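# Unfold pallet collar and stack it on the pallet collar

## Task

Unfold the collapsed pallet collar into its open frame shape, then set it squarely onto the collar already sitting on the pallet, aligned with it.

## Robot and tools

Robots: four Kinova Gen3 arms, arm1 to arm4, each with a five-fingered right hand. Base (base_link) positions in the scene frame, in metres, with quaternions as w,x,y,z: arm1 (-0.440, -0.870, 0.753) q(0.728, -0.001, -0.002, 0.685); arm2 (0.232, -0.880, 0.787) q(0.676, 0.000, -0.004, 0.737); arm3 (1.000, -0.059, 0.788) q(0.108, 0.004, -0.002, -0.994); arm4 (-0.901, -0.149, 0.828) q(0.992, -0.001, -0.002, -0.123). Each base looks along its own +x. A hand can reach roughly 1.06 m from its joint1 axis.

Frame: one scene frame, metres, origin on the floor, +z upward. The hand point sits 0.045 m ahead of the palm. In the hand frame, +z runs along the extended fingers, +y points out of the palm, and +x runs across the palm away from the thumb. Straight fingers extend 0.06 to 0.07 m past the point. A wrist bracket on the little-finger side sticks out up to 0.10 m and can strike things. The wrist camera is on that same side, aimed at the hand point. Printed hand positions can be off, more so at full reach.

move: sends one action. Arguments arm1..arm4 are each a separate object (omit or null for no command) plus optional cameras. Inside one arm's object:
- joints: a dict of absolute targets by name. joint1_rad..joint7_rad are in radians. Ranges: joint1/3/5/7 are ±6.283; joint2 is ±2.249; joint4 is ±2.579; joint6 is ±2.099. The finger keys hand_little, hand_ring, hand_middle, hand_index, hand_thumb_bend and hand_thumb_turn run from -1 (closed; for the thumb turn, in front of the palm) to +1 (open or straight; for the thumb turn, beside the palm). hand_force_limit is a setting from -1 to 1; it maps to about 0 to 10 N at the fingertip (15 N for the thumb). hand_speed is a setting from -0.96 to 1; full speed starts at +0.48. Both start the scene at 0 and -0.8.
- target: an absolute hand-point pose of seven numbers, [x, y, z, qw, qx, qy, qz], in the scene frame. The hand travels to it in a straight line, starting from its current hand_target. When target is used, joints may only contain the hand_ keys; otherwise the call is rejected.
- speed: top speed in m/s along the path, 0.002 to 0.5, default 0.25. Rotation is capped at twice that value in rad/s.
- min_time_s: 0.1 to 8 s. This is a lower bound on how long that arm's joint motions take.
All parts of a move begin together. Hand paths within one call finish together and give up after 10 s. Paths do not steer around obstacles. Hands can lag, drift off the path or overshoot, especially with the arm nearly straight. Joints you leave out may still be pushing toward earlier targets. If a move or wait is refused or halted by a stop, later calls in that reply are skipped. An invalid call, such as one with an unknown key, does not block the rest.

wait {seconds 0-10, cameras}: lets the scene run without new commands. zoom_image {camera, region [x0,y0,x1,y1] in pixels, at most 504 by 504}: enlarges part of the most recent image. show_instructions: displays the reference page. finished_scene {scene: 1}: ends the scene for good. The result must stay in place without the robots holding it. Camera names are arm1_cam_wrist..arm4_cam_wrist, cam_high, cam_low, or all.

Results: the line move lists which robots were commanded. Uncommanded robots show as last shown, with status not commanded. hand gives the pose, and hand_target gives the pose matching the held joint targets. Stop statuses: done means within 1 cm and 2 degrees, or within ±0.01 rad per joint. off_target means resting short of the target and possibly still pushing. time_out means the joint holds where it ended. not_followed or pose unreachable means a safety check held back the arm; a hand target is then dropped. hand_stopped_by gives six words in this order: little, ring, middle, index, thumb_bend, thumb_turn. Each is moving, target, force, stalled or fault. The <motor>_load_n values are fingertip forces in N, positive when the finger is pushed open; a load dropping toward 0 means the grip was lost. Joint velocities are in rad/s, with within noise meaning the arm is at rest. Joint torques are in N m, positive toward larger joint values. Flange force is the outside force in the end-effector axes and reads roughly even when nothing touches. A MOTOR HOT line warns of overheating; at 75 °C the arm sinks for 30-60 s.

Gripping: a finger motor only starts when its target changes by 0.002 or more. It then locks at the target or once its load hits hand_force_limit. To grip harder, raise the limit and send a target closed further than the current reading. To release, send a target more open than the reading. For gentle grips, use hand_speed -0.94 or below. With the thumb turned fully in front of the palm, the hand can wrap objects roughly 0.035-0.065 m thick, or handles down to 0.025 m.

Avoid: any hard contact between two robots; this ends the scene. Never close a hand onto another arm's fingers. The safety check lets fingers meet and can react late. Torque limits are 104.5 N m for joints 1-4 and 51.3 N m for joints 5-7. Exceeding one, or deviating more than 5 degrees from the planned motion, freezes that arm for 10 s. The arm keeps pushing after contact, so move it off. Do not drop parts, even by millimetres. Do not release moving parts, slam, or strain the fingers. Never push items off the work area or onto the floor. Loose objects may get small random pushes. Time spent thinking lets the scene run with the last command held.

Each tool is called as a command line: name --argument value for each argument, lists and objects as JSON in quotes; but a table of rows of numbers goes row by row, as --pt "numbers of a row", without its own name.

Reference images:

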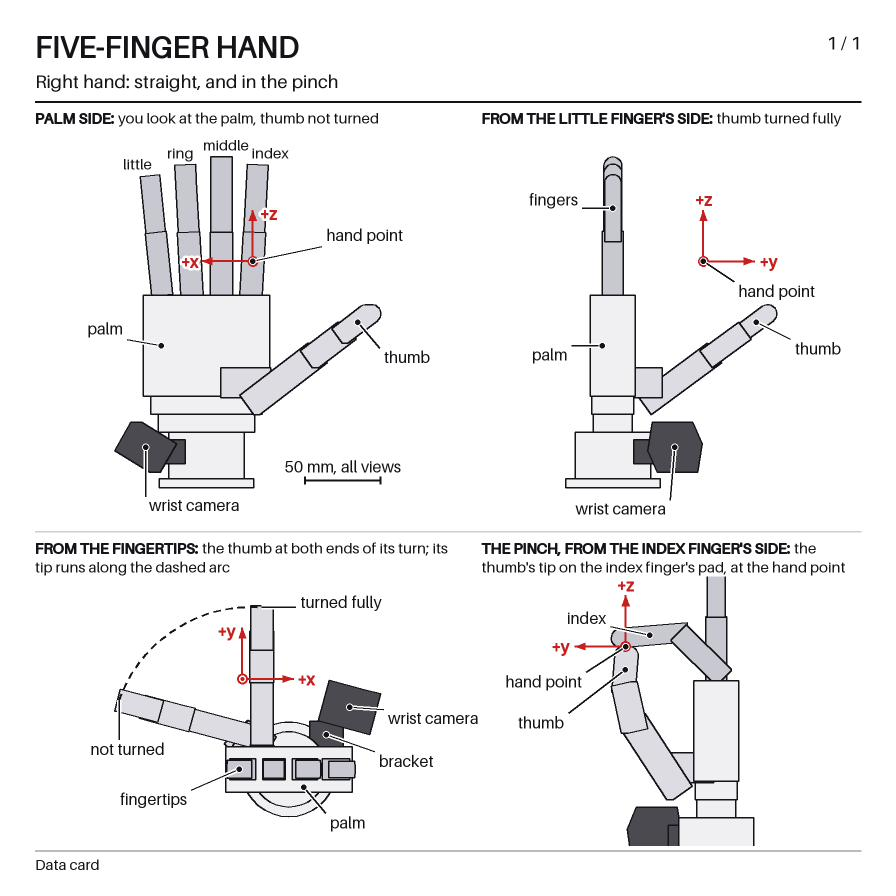

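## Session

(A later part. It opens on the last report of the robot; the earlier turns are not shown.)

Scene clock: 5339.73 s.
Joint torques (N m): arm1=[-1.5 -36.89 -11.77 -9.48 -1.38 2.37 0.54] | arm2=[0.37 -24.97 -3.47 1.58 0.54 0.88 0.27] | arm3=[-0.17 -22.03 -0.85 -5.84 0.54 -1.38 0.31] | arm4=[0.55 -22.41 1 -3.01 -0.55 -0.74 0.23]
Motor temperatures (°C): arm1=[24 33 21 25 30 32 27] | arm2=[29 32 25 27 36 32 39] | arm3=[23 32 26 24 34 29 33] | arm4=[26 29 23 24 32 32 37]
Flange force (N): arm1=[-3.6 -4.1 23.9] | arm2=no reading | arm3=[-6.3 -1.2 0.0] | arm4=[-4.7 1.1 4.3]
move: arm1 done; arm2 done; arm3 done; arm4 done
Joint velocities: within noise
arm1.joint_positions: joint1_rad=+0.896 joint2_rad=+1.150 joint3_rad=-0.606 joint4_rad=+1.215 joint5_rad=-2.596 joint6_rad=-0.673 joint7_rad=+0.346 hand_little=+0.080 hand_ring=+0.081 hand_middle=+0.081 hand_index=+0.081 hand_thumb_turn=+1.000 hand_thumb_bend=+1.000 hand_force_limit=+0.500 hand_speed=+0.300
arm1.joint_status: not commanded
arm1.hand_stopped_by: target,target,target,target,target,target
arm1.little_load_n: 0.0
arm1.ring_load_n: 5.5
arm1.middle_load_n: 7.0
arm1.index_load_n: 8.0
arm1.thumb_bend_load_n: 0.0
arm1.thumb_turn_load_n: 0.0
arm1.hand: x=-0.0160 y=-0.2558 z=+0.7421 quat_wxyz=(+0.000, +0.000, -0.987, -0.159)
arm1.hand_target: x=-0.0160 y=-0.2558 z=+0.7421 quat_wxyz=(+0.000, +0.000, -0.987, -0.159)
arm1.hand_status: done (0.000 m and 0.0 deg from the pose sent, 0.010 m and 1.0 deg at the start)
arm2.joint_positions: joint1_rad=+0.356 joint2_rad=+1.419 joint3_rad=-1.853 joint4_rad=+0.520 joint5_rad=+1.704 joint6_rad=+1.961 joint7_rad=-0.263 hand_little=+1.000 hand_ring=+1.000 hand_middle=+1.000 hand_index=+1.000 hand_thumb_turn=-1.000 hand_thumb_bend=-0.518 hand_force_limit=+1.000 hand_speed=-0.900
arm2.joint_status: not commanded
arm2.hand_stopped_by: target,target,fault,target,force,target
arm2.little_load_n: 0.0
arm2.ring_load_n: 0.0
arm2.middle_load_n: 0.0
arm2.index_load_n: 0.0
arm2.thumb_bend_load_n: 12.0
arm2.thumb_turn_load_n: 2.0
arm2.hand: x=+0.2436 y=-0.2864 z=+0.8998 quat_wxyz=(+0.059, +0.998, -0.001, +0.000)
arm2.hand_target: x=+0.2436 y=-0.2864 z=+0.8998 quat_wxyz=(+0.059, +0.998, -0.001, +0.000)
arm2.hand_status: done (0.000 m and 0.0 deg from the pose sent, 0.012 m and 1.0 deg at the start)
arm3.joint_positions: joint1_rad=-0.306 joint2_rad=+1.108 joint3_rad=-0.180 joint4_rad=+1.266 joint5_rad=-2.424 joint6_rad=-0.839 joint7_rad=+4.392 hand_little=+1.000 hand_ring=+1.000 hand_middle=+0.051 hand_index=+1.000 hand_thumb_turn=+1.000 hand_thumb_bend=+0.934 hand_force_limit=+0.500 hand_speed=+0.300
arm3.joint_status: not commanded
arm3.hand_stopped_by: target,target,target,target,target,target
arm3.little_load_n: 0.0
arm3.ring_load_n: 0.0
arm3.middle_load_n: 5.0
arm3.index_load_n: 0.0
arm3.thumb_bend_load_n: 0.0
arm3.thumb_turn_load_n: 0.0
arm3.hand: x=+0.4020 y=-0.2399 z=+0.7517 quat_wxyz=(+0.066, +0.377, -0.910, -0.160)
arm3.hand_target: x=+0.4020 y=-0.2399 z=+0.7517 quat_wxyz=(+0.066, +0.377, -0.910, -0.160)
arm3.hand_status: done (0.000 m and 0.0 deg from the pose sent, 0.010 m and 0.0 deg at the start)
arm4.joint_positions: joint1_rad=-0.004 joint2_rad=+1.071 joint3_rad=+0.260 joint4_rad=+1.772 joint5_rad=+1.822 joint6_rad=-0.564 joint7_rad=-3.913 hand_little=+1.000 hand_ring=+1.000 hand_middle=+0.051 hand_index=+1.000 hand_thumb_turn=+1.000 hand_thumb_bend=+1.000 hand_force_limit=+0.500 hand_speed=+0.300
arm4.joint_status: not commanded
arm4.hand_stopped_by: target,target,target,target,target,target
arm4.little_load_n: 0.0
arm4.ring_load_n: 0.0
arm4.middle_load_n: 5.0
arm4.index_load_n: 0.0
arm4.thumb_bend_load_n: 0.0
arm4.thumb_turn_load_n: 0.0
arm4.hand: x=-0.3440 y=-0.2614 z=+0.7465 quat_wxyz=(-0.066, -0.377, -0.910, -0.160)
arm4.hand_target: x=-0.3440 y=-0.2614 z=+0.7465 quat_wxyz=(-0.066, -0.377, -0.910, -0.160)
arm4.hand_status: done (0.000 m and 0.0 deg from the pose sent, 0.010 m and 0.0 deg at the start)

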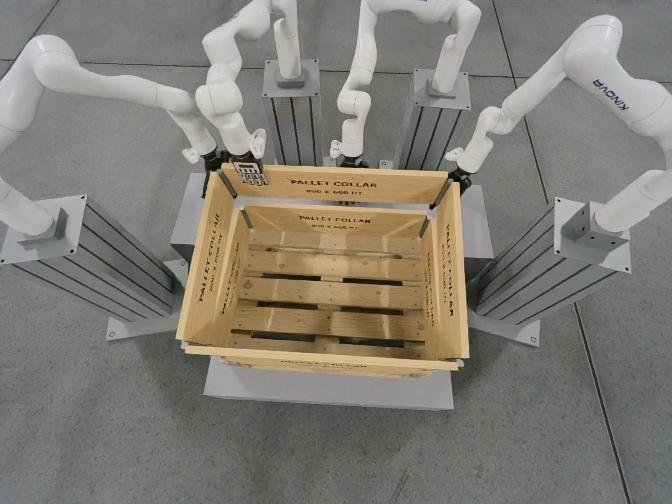

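move --arm1 '{"target": [-0.0160, -0.2598, 0.7271, 0.0001, 0.0004, 0.9853, 0.1715], "speed": 0.015}' --arm2 '{"target": [0.2436, -0.2946, 0.8841, 0.0459, 0.9989, -0.0005, 0], "speed": 0.015}' --arm3 '{"target": [0.402, -0.2435, 0.7367, -0.0664, -0.3769, 0.9099, 0.1604], "speed": 0.015}' --arm4 '{"target": [-0.344, -0.2650, 0.7315, 0.0664, 0.3769, 0.9099, 0.1604], "speed": 0.015}' --cameras '["all"]'

zoom_image --camera "cam_low" --region '[100, 70, 240, 240]'

zoom_image --camera "cam_low" --region '[490, 170, 590, 250]'

Scene clock: 5351.40 s.
Joint torques (N m): arm1=[-0.97 -37.1 -11.83 -8.65 -1.28 2.2 0.52] | arm2=[1.64 -24.73 -4.12 1.54 0.45 2.32 0.41] | arm3=[-0.49 -21.91 -1.14 -6.31 0.65 -0.75 0.44] | arm4=[0.58 -22.85 0.85 -2.92 -0.58 -0.82 0.2]
Motor temperatures (°C): arm1=[24 33 21 25 30 32 27] | arm2=[29 32 25 27 36 32 39] | arm3=[23 32 26 24 34 29 33] | arm4=[26 29 23 24 32 32 37]
Flange force (N): arm1=[-3.9 -3.5 26.0] | arm2=[-2.5 -7.0 0.2] | arm3=[-8.2 -1.0 -1.7] | arm4=[-4.9 0.9 4.8]
move: arm1 done; arm2 done; arm3 done; arm4 done
Joint velocities: within noise
arm1.joint_positions: joint1_rad=+0.914 joint2_rad=+1.169 joint3_rad=-0.601 joint4_rad=+1.253 joint5_rad=-2.582 joint6_rad=-0.601 joint7_rad=+0.346 hand_little=+0.080 hand_ring=+0.081 hand_middle=+0.081 hand_index=+0.081 hand_thumb_turn=+1.000 hand_thumb_bend=+1.000 hand_force_limit=+0.500 hand_speed=+0.300
arm1.joint_status: not commanded
arm1.hand_stopped_by: target,target,target,target,target,target
arm1.little_load_n: 0.5
arm1.ring_load_n: 6.5
arm1.middle_load_n: 7.5
arm1.index_load_n: 8.5
arm1.thumb_bend_load_n: 0.0
arm1.thumb_turn_load_n: 0.0
arm1.hand: x=-0.0160 y=-0.2598 z=+0.7271 quat_wxyz=(+0.000, +0.000, -0.985, -0.171)
arm1.hand_target: x=-0.0160 y=-0.2598 z=+0.7271 quat_wxyz=(+0.000, +0.000, -0.985, -0.171)
arm1.hand_status: done (0.000 m and 0.0 deg from the pose sent, 0.016 m and 1.5 deg at the start)
arm2.joint_positions: joint1_rad=+0.424 joint2_rad=+1.456 joint3_rad=-1.872 joint4_rad=+0.688 joint5_rad=+1.692 joint6_rad=+1.940 joint7_rad=-0.359 hand_little=+1.000 hand_ring=+1.000 hand_middle=+1.000 hand_index=+1.000 hand_thumb_turn=-1.000 hand_thumb_bend=-0.518 hand_force_limit=+1.000 hand_speed=-0.900
arm2.joint_status: not commanded
arm2.hand_stopped_by: target,target,fault,target,force,target
arm2.little_load_n: 0.0
arm2.ring_load_n: 0.0
arm2.middle_load_n: 0.0
arm2.index_load_n: 0.0
arm2.thumb_bend_load_n: 12.0
arm2.thumb_turn_load_n: 2.0
arm2.hand: x=+0.2436 y=-0.2946 z=+0.8841 quat_wxyz=(+0.046, +0.999, +0.000, +0.000)
arm2.hand_target: x=+0.2436 y=-0.2946 z=+0.8841 quat_wxyz=(+0.046, +0.999, +0.000, +0.000)
arm2.hand_status: done (0.000 m and 0.0 deg from the pose sent, 0.018 m and 1.5 deg at the start)
arm3.joint_positions: joint1_rad=-0.315 joint2_rad=+1.138 joint3_rad=-0.174 joint4_rad=+1.251 joint5_rad=-2.419 joint6_rad=-0.825 joint7_rad=+4.379 hand_little=+1.000 hand_ring=+1.000 hand_middle=+0.051 hand_index=+1.000 hand_thumb_turn=+1.000 hand_thumb_bend=+0.934 hand_force_limit=+0.500 hand_speed=+0.300
arm3.joint_status: not commanded
arm3.hand_stopped_by: target,target,target,target,target,target
arm3.little_load_n: 0.0
arm3.ring_load_n: 0.0
arm3.middle_load_n: 3.5
arm3.index_load_n: 0.0
arm3.thumb_bend_load_n: 0.0
arm3.thumb_turn_load_n: 0.0
arm3.hand: x=+0.4020 y=-0.2435 z=+0.7367 quat_wxyz=(+0.066, +0.377, -0.910, -0.160)
arm3.hand_target: x=+0.4020 y=-0.2435 z=+0.7367 quat_wxyz=(+0.066, +0.377, -0.910, -0.160)
arm3.hand_status: done (0.000 m and 0.0 deg from the pose sent, 0.015 m and 0.0 deg at the start)
arm4.joint_positions: joint1_rad=+0.013 joint2_rad=+1.104 joint3_rad=+0.244 joint4_rad=+1.755 joint5_rad=+1.800 joint6_rad=-0.551 joint7_rad=-3.882 hand_little=+1.000 hand_ring=+1.000 hand_middle=+0.051 hand_index=+1.000 hand_thumb_turn=+1.000 hand_thumb_bend=+1.000 hand_force_limit=+0.500 hand_speed=+0.300
arm4.joint_status: not commanded
arm4.hand_stopped_by: target,target,target,target,target,target
arm4.little_load_n: 0.0
arm4.ring_load_n: 0.0
arm4.middle_load_n: 5.0
arm4.index_load_n: 0.0
arm4.thumb_bend_load_n: -0.5
arm4.thumb_turn_load_n: 0.0
arm4.hand: x=-0.3440 y=-0.2650 z=+0.7315 quat_wxyz=(-0.066, -0.377, -0.910, -0.160)
arm4.hand_target: x=-0.3440 y=-0.2650 z=+0.7315 quat_wxyz=(-0.066, -0.377, -0.910, -0.160)
arm4.hand_status: done (0.000 m and 0.0 deg from the pose sent, 0.015 m and 0.0 deg at the start)
pictures: arm1_cam_wrist, arm2_cam_wrist, arm3_cam_wrist, arm4_cam_wrist, cam_high, cam_low

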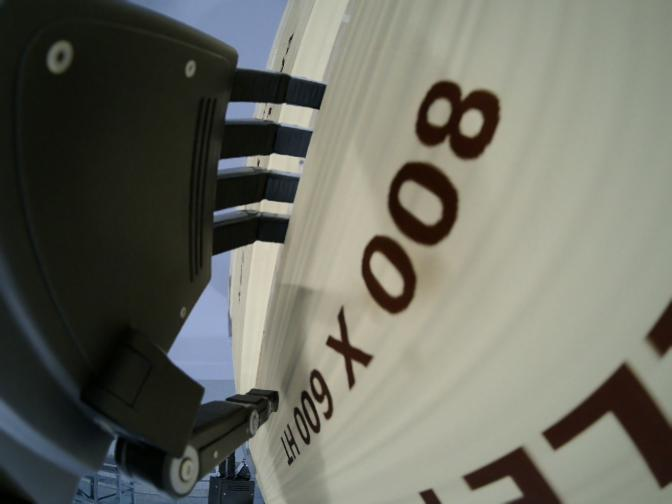

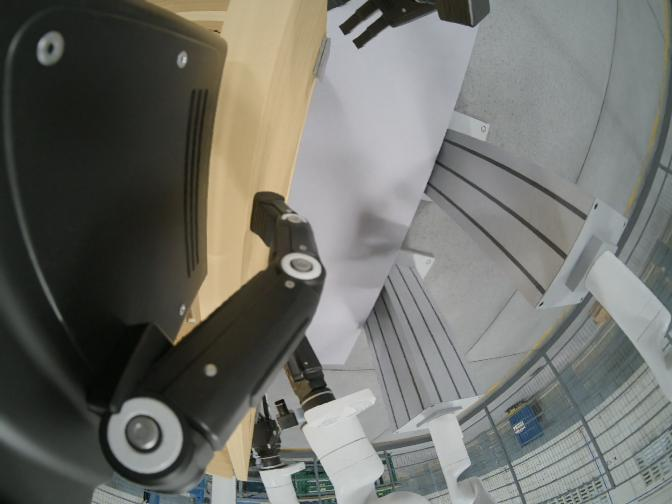

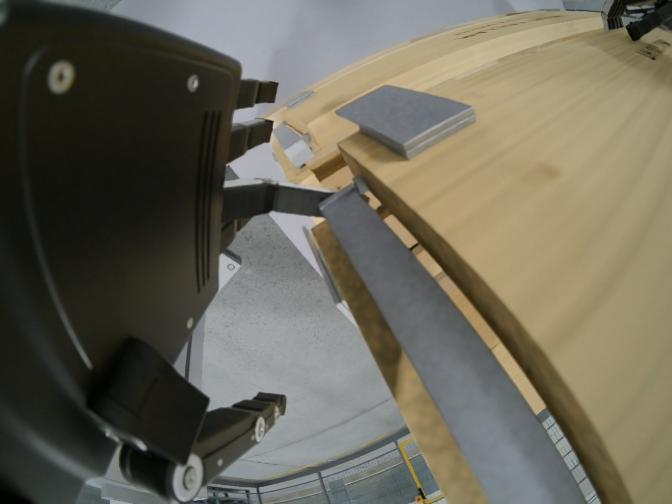

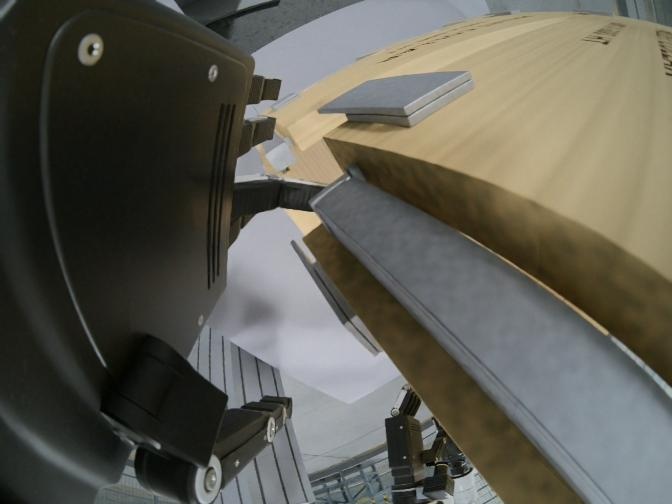

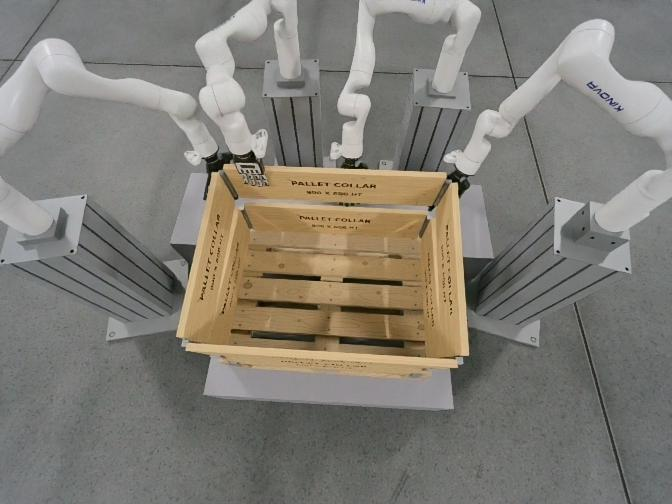

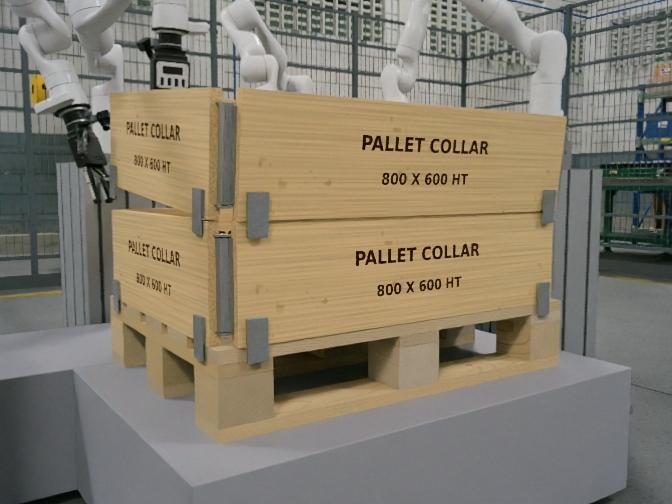

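Scaled by 2.965.

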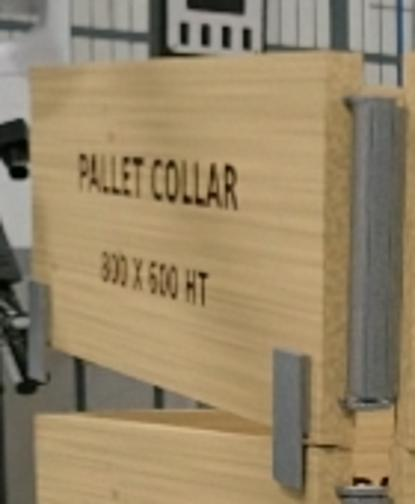

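Scaled by 5.040.

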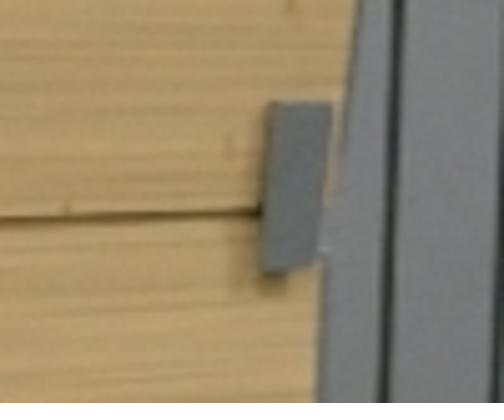

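move --arm1 '{"target": [-0.0160, -0.2638, 0.7121, 0.0001, 0.0004, 0.9831, 0.1844], "speed": 0.015}' --arm2 '{"target": [0.2436, -0.3028, 0.8684, 0.0328, 0.9995, -0.0005, 0], "speed": 0.015}' --arm3 '{"target": [0.402, -0.2471, 0.7225, -0.0664, -0.3769, 0.9099, 0.1604], "speed": 0.015}' --arm4 '{"target": [-0.344, -0.2686, 0.7165, 0.0664, 0.3769, 0.9099, 0.1604], "speed": 0.015}' --cameras '["all"]'

zoom_image --camera "cam_low" --region '[100, 70, 240, 240]'

zoom_image --camera "arm3_cam_wrist" --region '[230, 60, 450, 360]'

zoom_image --camera "arm4_cam_wrist" --region '[230, 60, 450, 360]'

Scene clock: 5364.87 s.
Joint torques (N m): arm1=[-1.18 -36.43 -12.19 -8.08 -1.19 2.6 0.56] | arm2=[1.64 -24.55 -5.21 1.58 0.35 2.22 0.41] | arm3=[-0.12 -22.06 -0.68 -5.96 0.66 -1.06 0.41] | arm4=[0.33 -22.76 0.5 -2.55 -0.44 -1 0.26]
Motor temperatures (°C): arm1=[24 33 21 25 30 32 27] | arm2=[29 32 25 27 36 32 39] | arm3=[23 32 26 24 34 29 33] | arm4=[26 29 23 24 32 32 37]
Flange force (N): arm1=[-3.6 -4.5 25.1] | arm2=[-2.6 -6.7 1.1] | arm3=[-7.4 -1.3 -1.5] | arm4=[-5.4 0.7 4.7]
move: arm1 done; arm2 done; arm3 done; arm4 done
Joint velocities: within noise
arm1.joint_positions: joint1_rad=+0.931 joint2_rad=+1.191 joint3_rad=-0.595 joint4_rad=+1.287 joint5_rad=-2.568 joint6_rad=-0.530 joint7_rad=+0.348 hand_little=+0.080 hand_ring=+0.081 hand_middle=+0.081 hand_index=+0.081 hand_thumb_turn=+1.000 hand_thumb_bend=+1.000 hand_force_limit=+0.500 hand_speed=+0.300
arm1.joint_status: not commanded
arm1.hand_stopped_by: target,target,target,target,target,target
arm1.little_load_n: 0.5
arm1.ring_load_n: 6.0
arm1.middle_load_n: 7.0
arm1.index_load_n: 8.5
arm1.thumb_bend_load_n: -0.5
arm1.thumb_turn_load_n: 0.0
arm1.hand: x=-0.0160 y=-0.2638 z=+0.7121 quat_wxyz=(+0.000, +0.000, -0.983, -0.184)
arm1.hand_target: x=-0.0160 y=-0.2638 z=+0.7121 quat_wxyz=(+0.000, +0.000, -0.983, -0.184)
arm1.hand_status: done (0.000 m and 0.0 deg from the pose sent, 0.016 m and 1.5 deg at the start)
arm2.joint_positions: joint1_rad=+0.479 joint2_rad=+1.490 joint3_rad=-1.882 joint4_rad=+0.824 joint5_rad=+1.690 joint6_rad=+1.917 joint7_rad=-0.434 hand_little=+1.000 hand_ring=+1.000 hand_middle=+1.000 hand_index=+1.000 hand_thumb_turn=-1.000 hand_thumb_bend=-0.518 hand_force_limit=+1.000 hand_speed=-0.900
arm2.joint_status: not commanded
arm2.hand_stopped_by: target,target,fault,target,force,target
arm2.little_load_n: 0.0
arm2.ring_load_n: 0.0
arm2.middle_load_n: 0.0
arm2.index_load_n: 0.0
arm2.thumb_bend_load_n: 12.0
arm2.thumb_turn_load_n: 2.0
arm2.hand: x=+0.2436 y=-0.3028 z=+0.8684 quat_wxyz=(+0.033, +0.999, +0.000, +0.000)
arm2.hand_target: x=+0.2436 y=-0.3028 z=+0.8684 quat_wxyz=(+0.033, +0.999, -0.001, +0.000)
arm2.hand_status: done (0.000 m and 0.0 deg from the pose sent, 0.018 m and 1.5 deg at the start)
arm3.joint_positions: joint1_rad=-0.323 joint2_rad=+1.167 joint3_rad=-0.168 joint4_rad=+1.235 joint5_rad=-2.414 joint6_rad=-0.814 joint7_rad=+4.368 hand_little=+1.000 hand_ring=+1.000 hand_middle=+0.051 hand_index=+1.000 hand_thumb_turn=+1.000 hand_thumb_bend=+0.934 hand_force_limit=+0.500 hand_speed=+0.300
arm3.joint_status: not commanded
arm3.hand_stopped_by: target,target,target,target,target,target
arm3.little_load_n: -0.5
arm3.ring_load_n: 0.0
arm3.middle_load_n: 4.0
arm3.index_load_n: 0.0
arm3.thumb_bend_load_n: 0.0
arm3.thumb_turn_load_n: 0.0
arm3.hand: x=+0.4020 y=-0.2471 z=+0.7225 quat_wxyz=(+0.066, +0.377, -0.910, -0.160)
arm3.hand_target: x=+0.4020 y=-0.2471 z=+0.7225 quat_wxyz=(+0.066, +0.377, -0.910, -0.160)
arm3.hand_status: done (0.000 m and 0.0 deg from the pose sent, 0.015 m and 0.0 deg at the start)
arm4.joint_positions: joint1_rad=+0.030 joint2_rad=+1.138 joint3_rad=+0.229 joint4_rad=+1.737 joint5_rad=+1.779 joint6_rad=-0.539 joint7_rad=-3.852 hand_little=+1.000 hand_ring=+1.000 hand_middle=+0.051 hand_index=+1.000 hand_thumb_turn=+1.000 hand_thumb_bend=+1.000 hand_force_limit=+0.500 hand_speed=+0.300
arm4.joint_status: not commanded
arm4.hand_stopped_by: target,target,target,target,target,target
arm4.little_load_n: 0.0
arm4.ring_load_n: 0.0
arm4.middle_load_n: 4.5
arm4.index_load_n: 0.0
arm4.thumb_bend_load_n: -0.5
arm4.thumb_turn_load_n: 0.0
arm4.hand: x=-0.3440 y=-0.2686 z=+0.7165 quat_wxyz=(-0.066, -0.377, -0.910, -0.160)
arm4.hand_target: x=-0.3440 y=-0.2686 z=+0.7165 quat_wxyz=(-0.066, -0.377, -0.910, -0.160)
arm4.hand_status: done (0.000 m and 0.0 deg from the pose sent, 0.015 m and 0.0 deg at the start)
pictures: arm1_cam_wrist, arm2_cam_wrist, arm3_cam_wrist, arm4_cam_wrist, cam_high, cam_low

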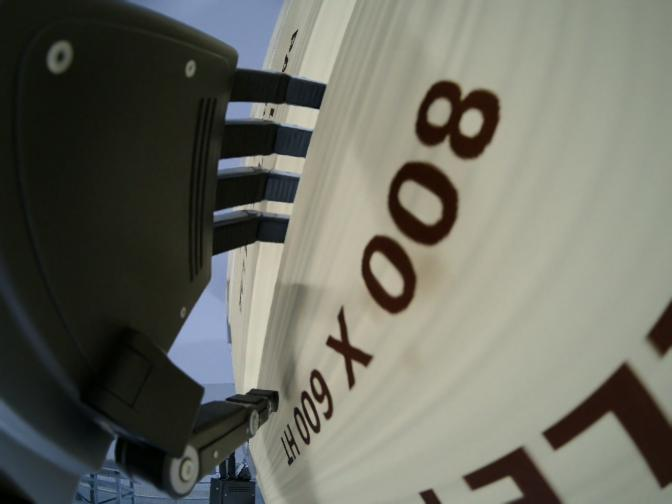

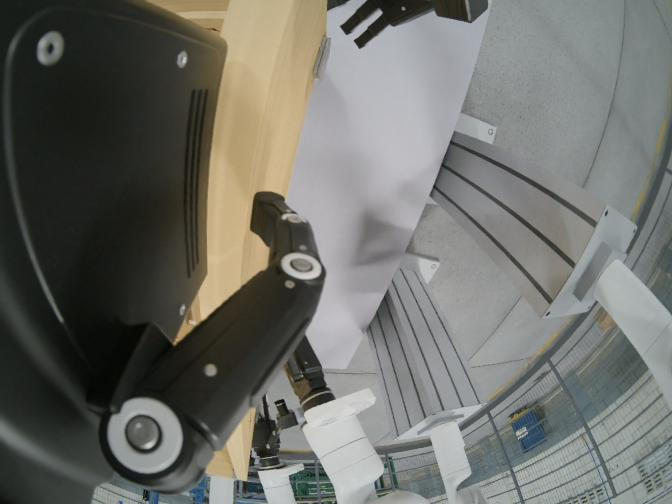

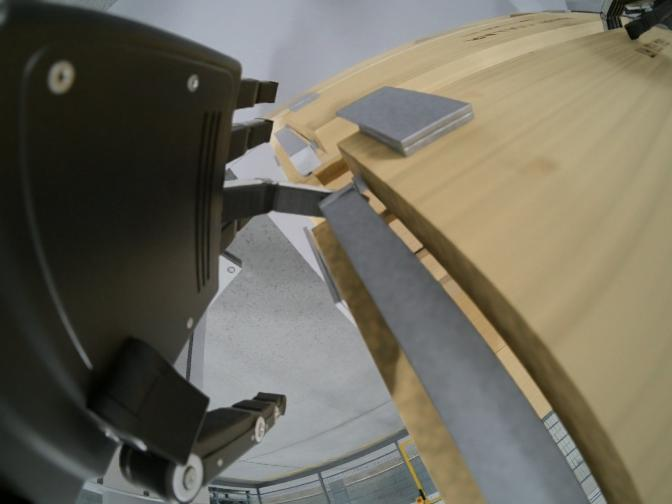

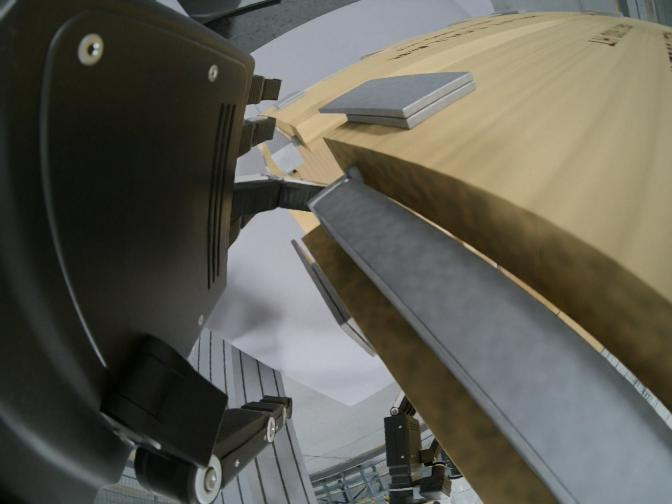

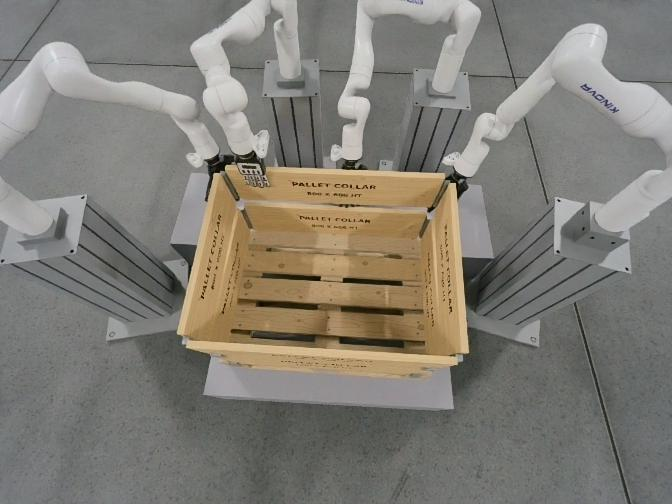

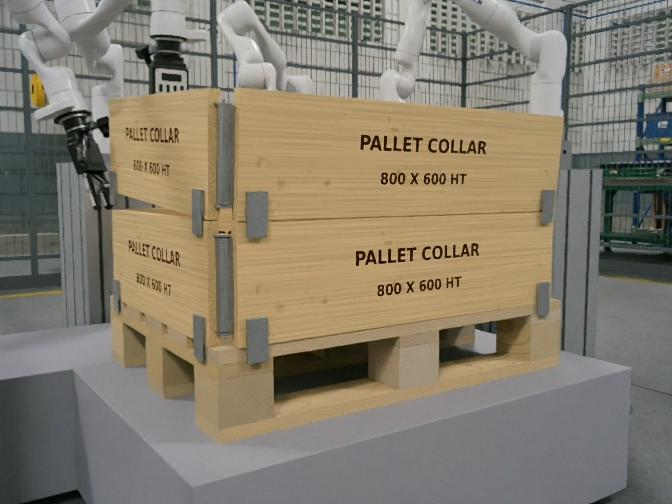

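Scaled by 2.965.

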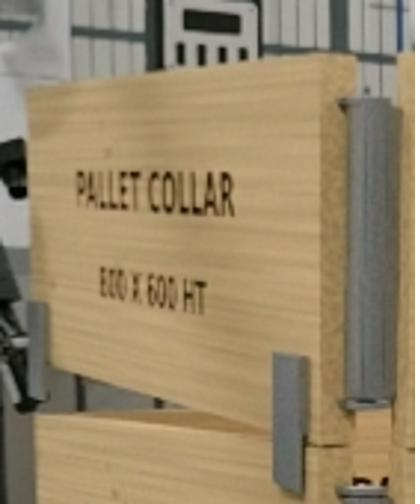

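Scaled by 1.680 from the camera's image (finer frame: 960x720).

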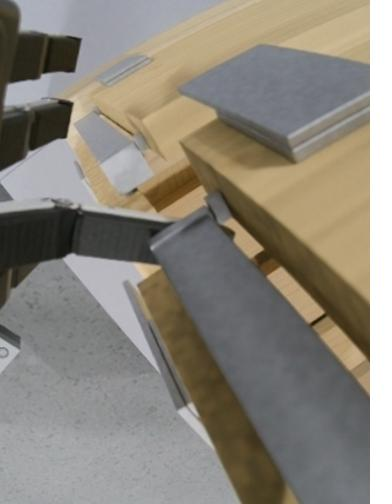

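Scaled by 1.680 from the camera's image (finer frame: 960x720).

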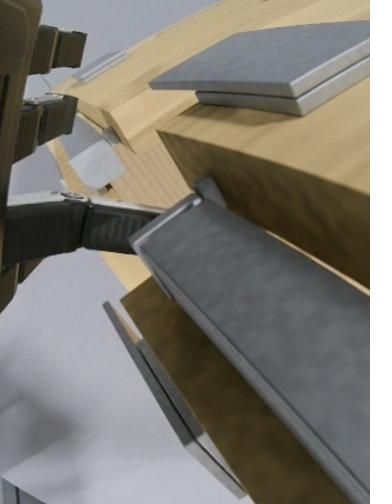

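zoom_image --camera "cam_high" --region '[205, 160, 275, 230]'

zoom_image --camera "cam_high" --region '[400, 165, 470, 235]'

Scaled by 7.200.

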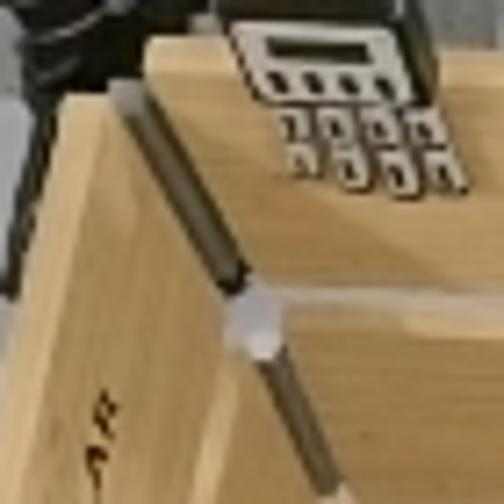

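Scaled by 7.200.

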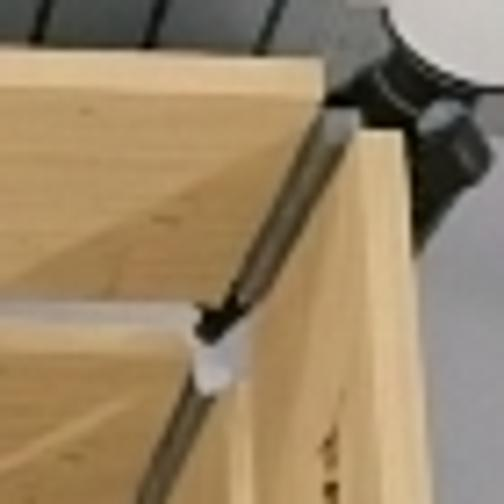

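zoom_image --camera "cam_low" --region '[190, 180, 290, 250]'

zoom_image --camera "cam_low" --region '[510, 180, 580, 240]'

zoom_image --camera "cam_high" --region '[160, 310, 240, 380]'

zoom_image --camera "cam_high" --region '[400, 320, 480, 390]'

Scaled by 5.040.

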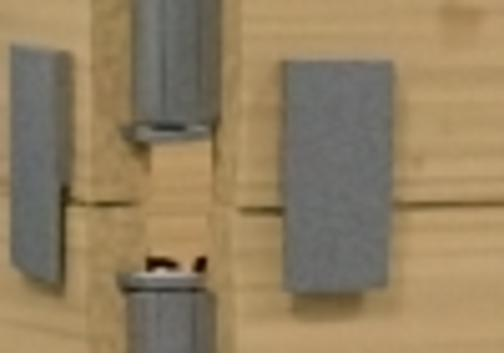

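Scaled by 7.200.

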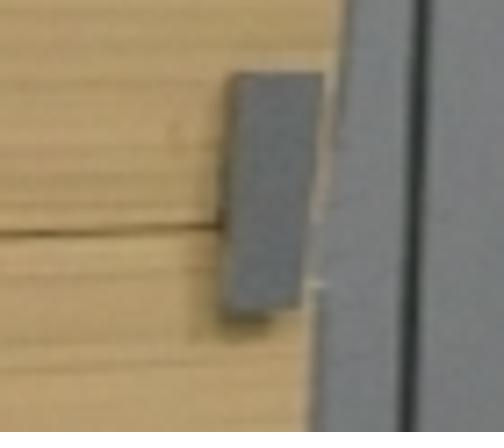

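Scaled by 6.300.

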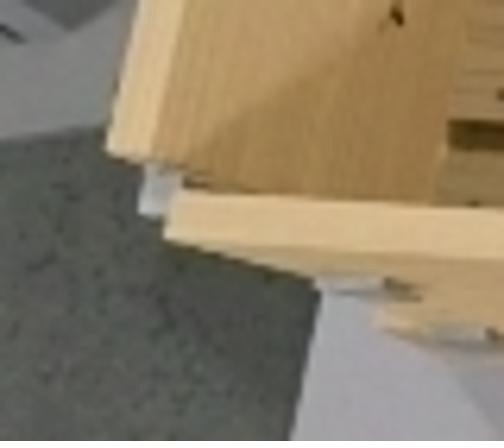

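Scaled by 6.300.

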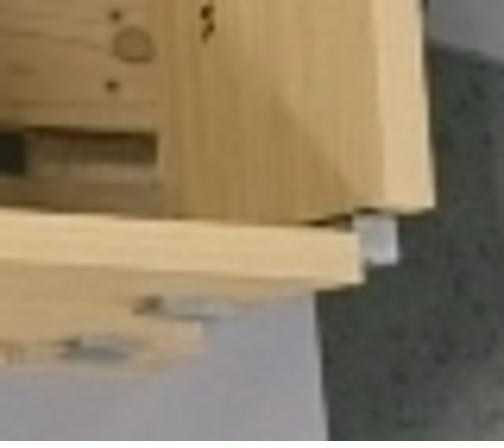

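zoom_image --camera "cam_low" --region '[95, 90, 135, 150]'

zoom_image --camera "cam_low" --region '[95, 160, 135, 220]'

zoom_image --camera "cam_low" --region '[95, 220, 135, 310]'

Scaled by 8.400.

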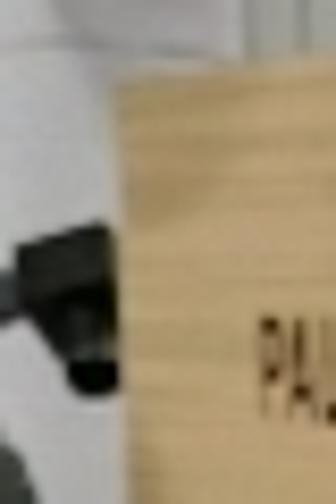

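Scaled by 8.400.

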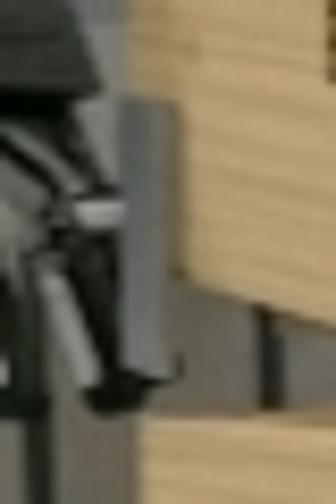

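Scaled by 5.600.

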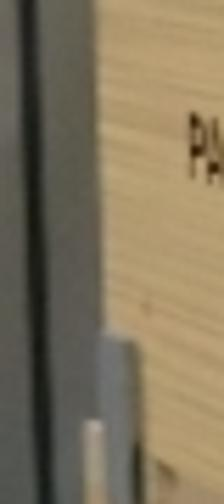

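move --arm1 '{"target": [-0.0195, -0.2648, 0.7121, 0.0001, 0.0004, 0.9831, 0.1844], "speed": 0.01}' --arm2 '{"target": [0.2401, -0.3038, 0.8684, 0.0328, 0.9995, -0.0005, 0], "speed": 0.01}' --arm3 '{"target": [0.3985, -0.2481, 0.7225, -0.0664, -0.3769, 0.9099, 0.1604], "speed": 0.01}' --arm4 '{"target": [-0.3475, -0.2696, 0.7165, 0.0664, 0.3769, 0.9099, 0.1604], "speed": 0.01}' --cameras '["cam_low", "cam_high"]'

zoom_image --camera "cam_low" --region '[95, 160, 135, 220]'

zoom_image --camera "cam_high" --region '[205, 160, 275, 230]'

zoom_image --camera "cam_high" --region '[400, 165, 470, 235]'

zoom_image --camera "cam_low" --region '[190, 180, 290, 250]'

Scene clock: 5437.37 s.
Joint torques (N m): arm1=[-0.85 -36.29 -11.77 -7.96 -1.17 2.42 0.52] | arm2=[1.71 -24.41 -5.24 1.47 0.47 2.05 0.42] | arm3=[-0.26 -22.35 -0.85 -6.41 0.76 -0.79 0.46] | arm4=[0.33 -22.7 0.4 -2.48 -0.44 -1 0.24]
Motor temperatures (°C): arm1=[24 33 21 25 30 32 27] | arm2=[29 32 25 27 36 32 39] | arm3=[23 32 26 24 34 29 33] | arm4=[26 29 23 24 32 32 37]
Flange force (N): arm1=[-3.4 -4.2 25.5] | arm2=[-2.8 -5.8 0.9] | arm3=[-8.4 -1.4 -1.8] | arm4=[-5.6 0.6 4.6]
move: arm1 done; arm2 done; arm3 done; arm4 done
Joint velocities: within noise
arm1.joint_positions: joint1_rad=+0.928 joint2_rad=+1.185 joint3_rad=-0.591 joint4_rad=+1.301 joint5_rad=-2.567 joint6_rad=-0.520 joint7_rad=+0.339 hand_little=+0.080 hand_ring=+0.081 hand_middle=+0.081 hand_index=+0.081 hand_thumb_turn=+1.000 hand_thumb_bend=+1.000 hand_force_limit=+0.500 hand_speed=+0.300
arm1.joint_status: not commanded
arm1.hand_stopped_by: target,target,target,target,target,target
arm1.little_load_n: 0.5
arm1.ring_load_n: 6.5
arm1.middle_load_n: 7.0
arm1.index_load_n: 8.0
arm1.thumb_bend_load_n: 0.0
arm1.thumb_turn_load_n: 0.0
arm1.hand: x=-0.0195 y=-0.2648 z=+0.7121 quat_wxyz=(+0.000, +0.000, -0.983, -0.184)
arm1.hand_target: x=-0.0195 y=-0.2648 z=+0.7121 quat_wxyz=(+0.000, +0.000, -0.983, -0.184)
arm1.hand_status: done (0.000 m and 0.0 deg from the pose sent, 0.004 m and 0.0 deg at the start)
arm2.joint_positions: joint1_rad=+0.477 joint2_rad=+1.491 joint3_rad=-1.883 joint4_rad=+0.832 joint5_rad=+1.688 joint6_rad=+1.918 joint7_rad=-0.445 hand_little=+1.000 hand_ring=+1.000 hand_middle=+1.000 hand_index=+1.000 hand_thumb_turn=-1.000 hand_thumb_bend=-0.518 hand_force_limit=+1.000 hand_speed=-0.900
arm2.joint_status: not commanded
arm2.hand_stopped_by: target,target,fault,target,force,target
arm2.little_load_n: 0.0
arm2.ring_load_n: 0.0
arm2.middle_load_n: 0.0
arm2.index_load_n: 0.0
arm2.thumb_bend_load_n: 12.0
arm2.thumb_turn_load_n: 2.0
arm2.hand: x=+0.2401 y=-0.3038 z=+0.8684 quat_wxyz=(+0.033, +0.999, +0.000, +0.000)
arm2.hand_target: x=+0.2401 y=-0.3038 z=+0.8684 quat_wxyz=(+0.033, +0.999, +0.000, +0.000)
arm2.hand_status: done (0.000 m and 0.0 deg from the pose sent, 0.004 m and 0.0 deg at the start)
arm3.joint_positions: joint1_rad=-0.321 joint2_rad=+1.173 joint3_rad=-0.171 joint4_rad=+1.219 joint5_rad=-2.417 joint6_rad=-0.823 joint7_rad=+4.377 hand_little=+1.000 hand_ring=+1.000 hand_middle=+0.051 hand_index=+1.000 hand_thumb_turn=+1.000 hand_thumb_bend=+0.934 hand_force_limit=+0.500 hand_speed=+0.300
arm3.joint_status: not commanded
arm3.hand_stopped_by: target,target,target,target,target,target
arm3.little_load_n: 0.0
arm3.ring_load_n: 0.0
arm3.middle_load_n: 3.5
arm3.index_load_n: 0.0
arm3.thumb_bend_load_n: 0.0
arm3.thumb_turn_load_n: 0.0
arm3.hand: x=+0.3985 y=-0.2481 z=+0.7225 quat_wxyz=(+0.066, +0.377, -0.910, -0.160)
arm3.hand_target: x=+0.3985 y=-0.2481 z=+0.7225 quat_wxyz=(+0.066, +0.377, -0.910, -0.160)
arm3.hand_status: done (0.000 m and 0.0 deg from the pose sent, 0.004 m and 0.0 deg at the start)
arm4.joint_positions: joint1_rad=+0.037 joint2_rad=+1.136 joint3_rad=+0.225 joint4_rad=+1.746 joint5_rad=+1.772 joint6_rad=-0.535 joint7_rad=-3.837 hand_little=+1.000 hand_ring=+1.000 hand_middle=+0.051 hand_index=+1.000 hand_thumb_turn=+1.000 hand_thumb_bend=+1.000 hand_force_limit=+0.500 hand_speed=+0.300
arm4.joint_status: not commanded
arm4.hand_stopped_by: target,target,target,target,target,target
arm4.little_load_n: 0.0
arm4.ring_load_n: 0.0
arm4.middle_load_n: 4.5
arm4.index_load_n: 0.0
arm4.thumb_bend_load_n: 0.0
arm4.thumb_turn_load_n: 0.0
arm4.hand: x=-0.3475 y=-0.2696 z=+0.7165 quat_wxyz=(-0.066, -0.377, -0.910, -0.160)
arm4.hand_target: x=-0.3475 y=-0.2696 z=+0.7165 quat_wxyz=(-0.066, -0.377, -0.910, -0.160)
arm4.hand_status: done (0.000 m and 0.0 deg from the pose sent, 0.004 m and 0.0 deg at the start)
pictures: cam_high, cam_low

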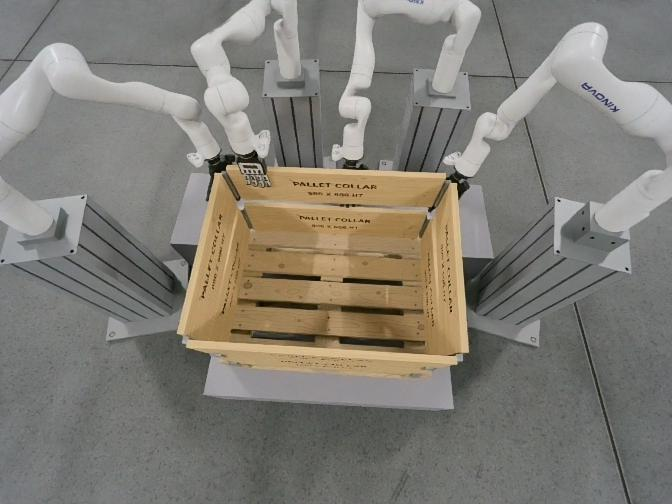

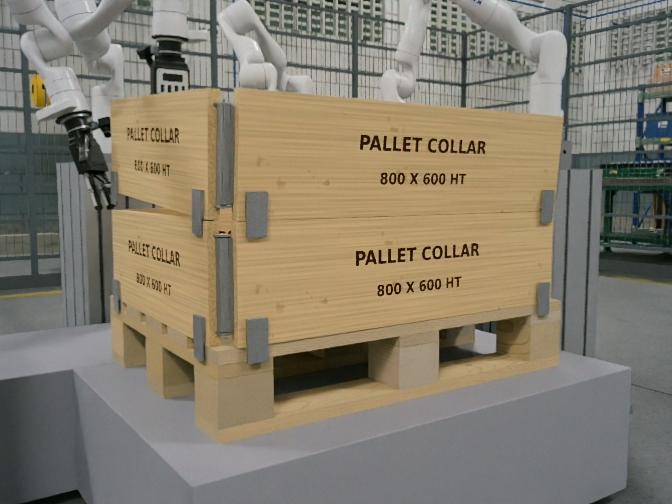

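Scaled by 8.400.

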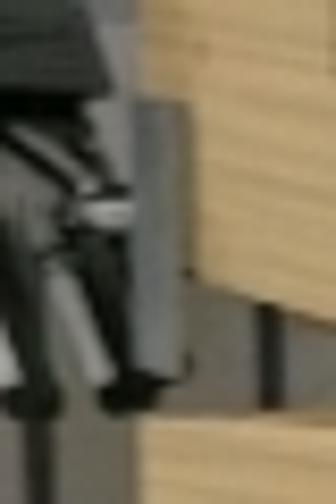

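Scaled by 7.200.

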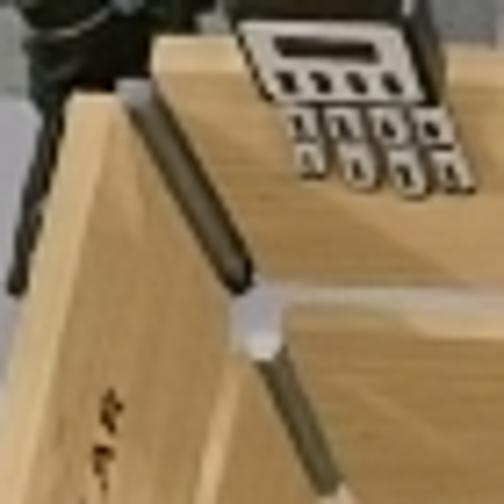

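Scaled by 7.200.

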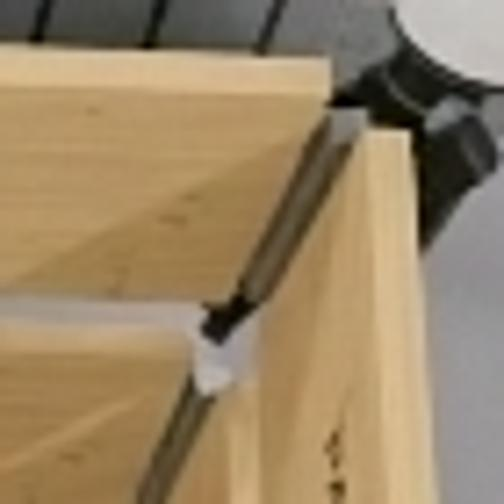

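Scaled by 5.040.

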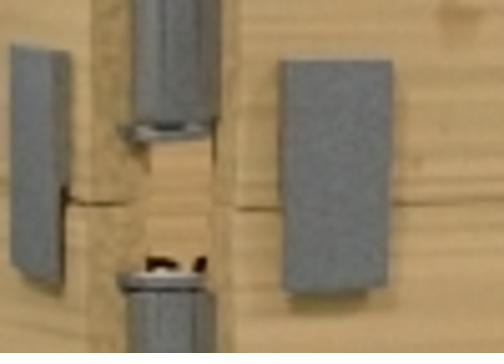

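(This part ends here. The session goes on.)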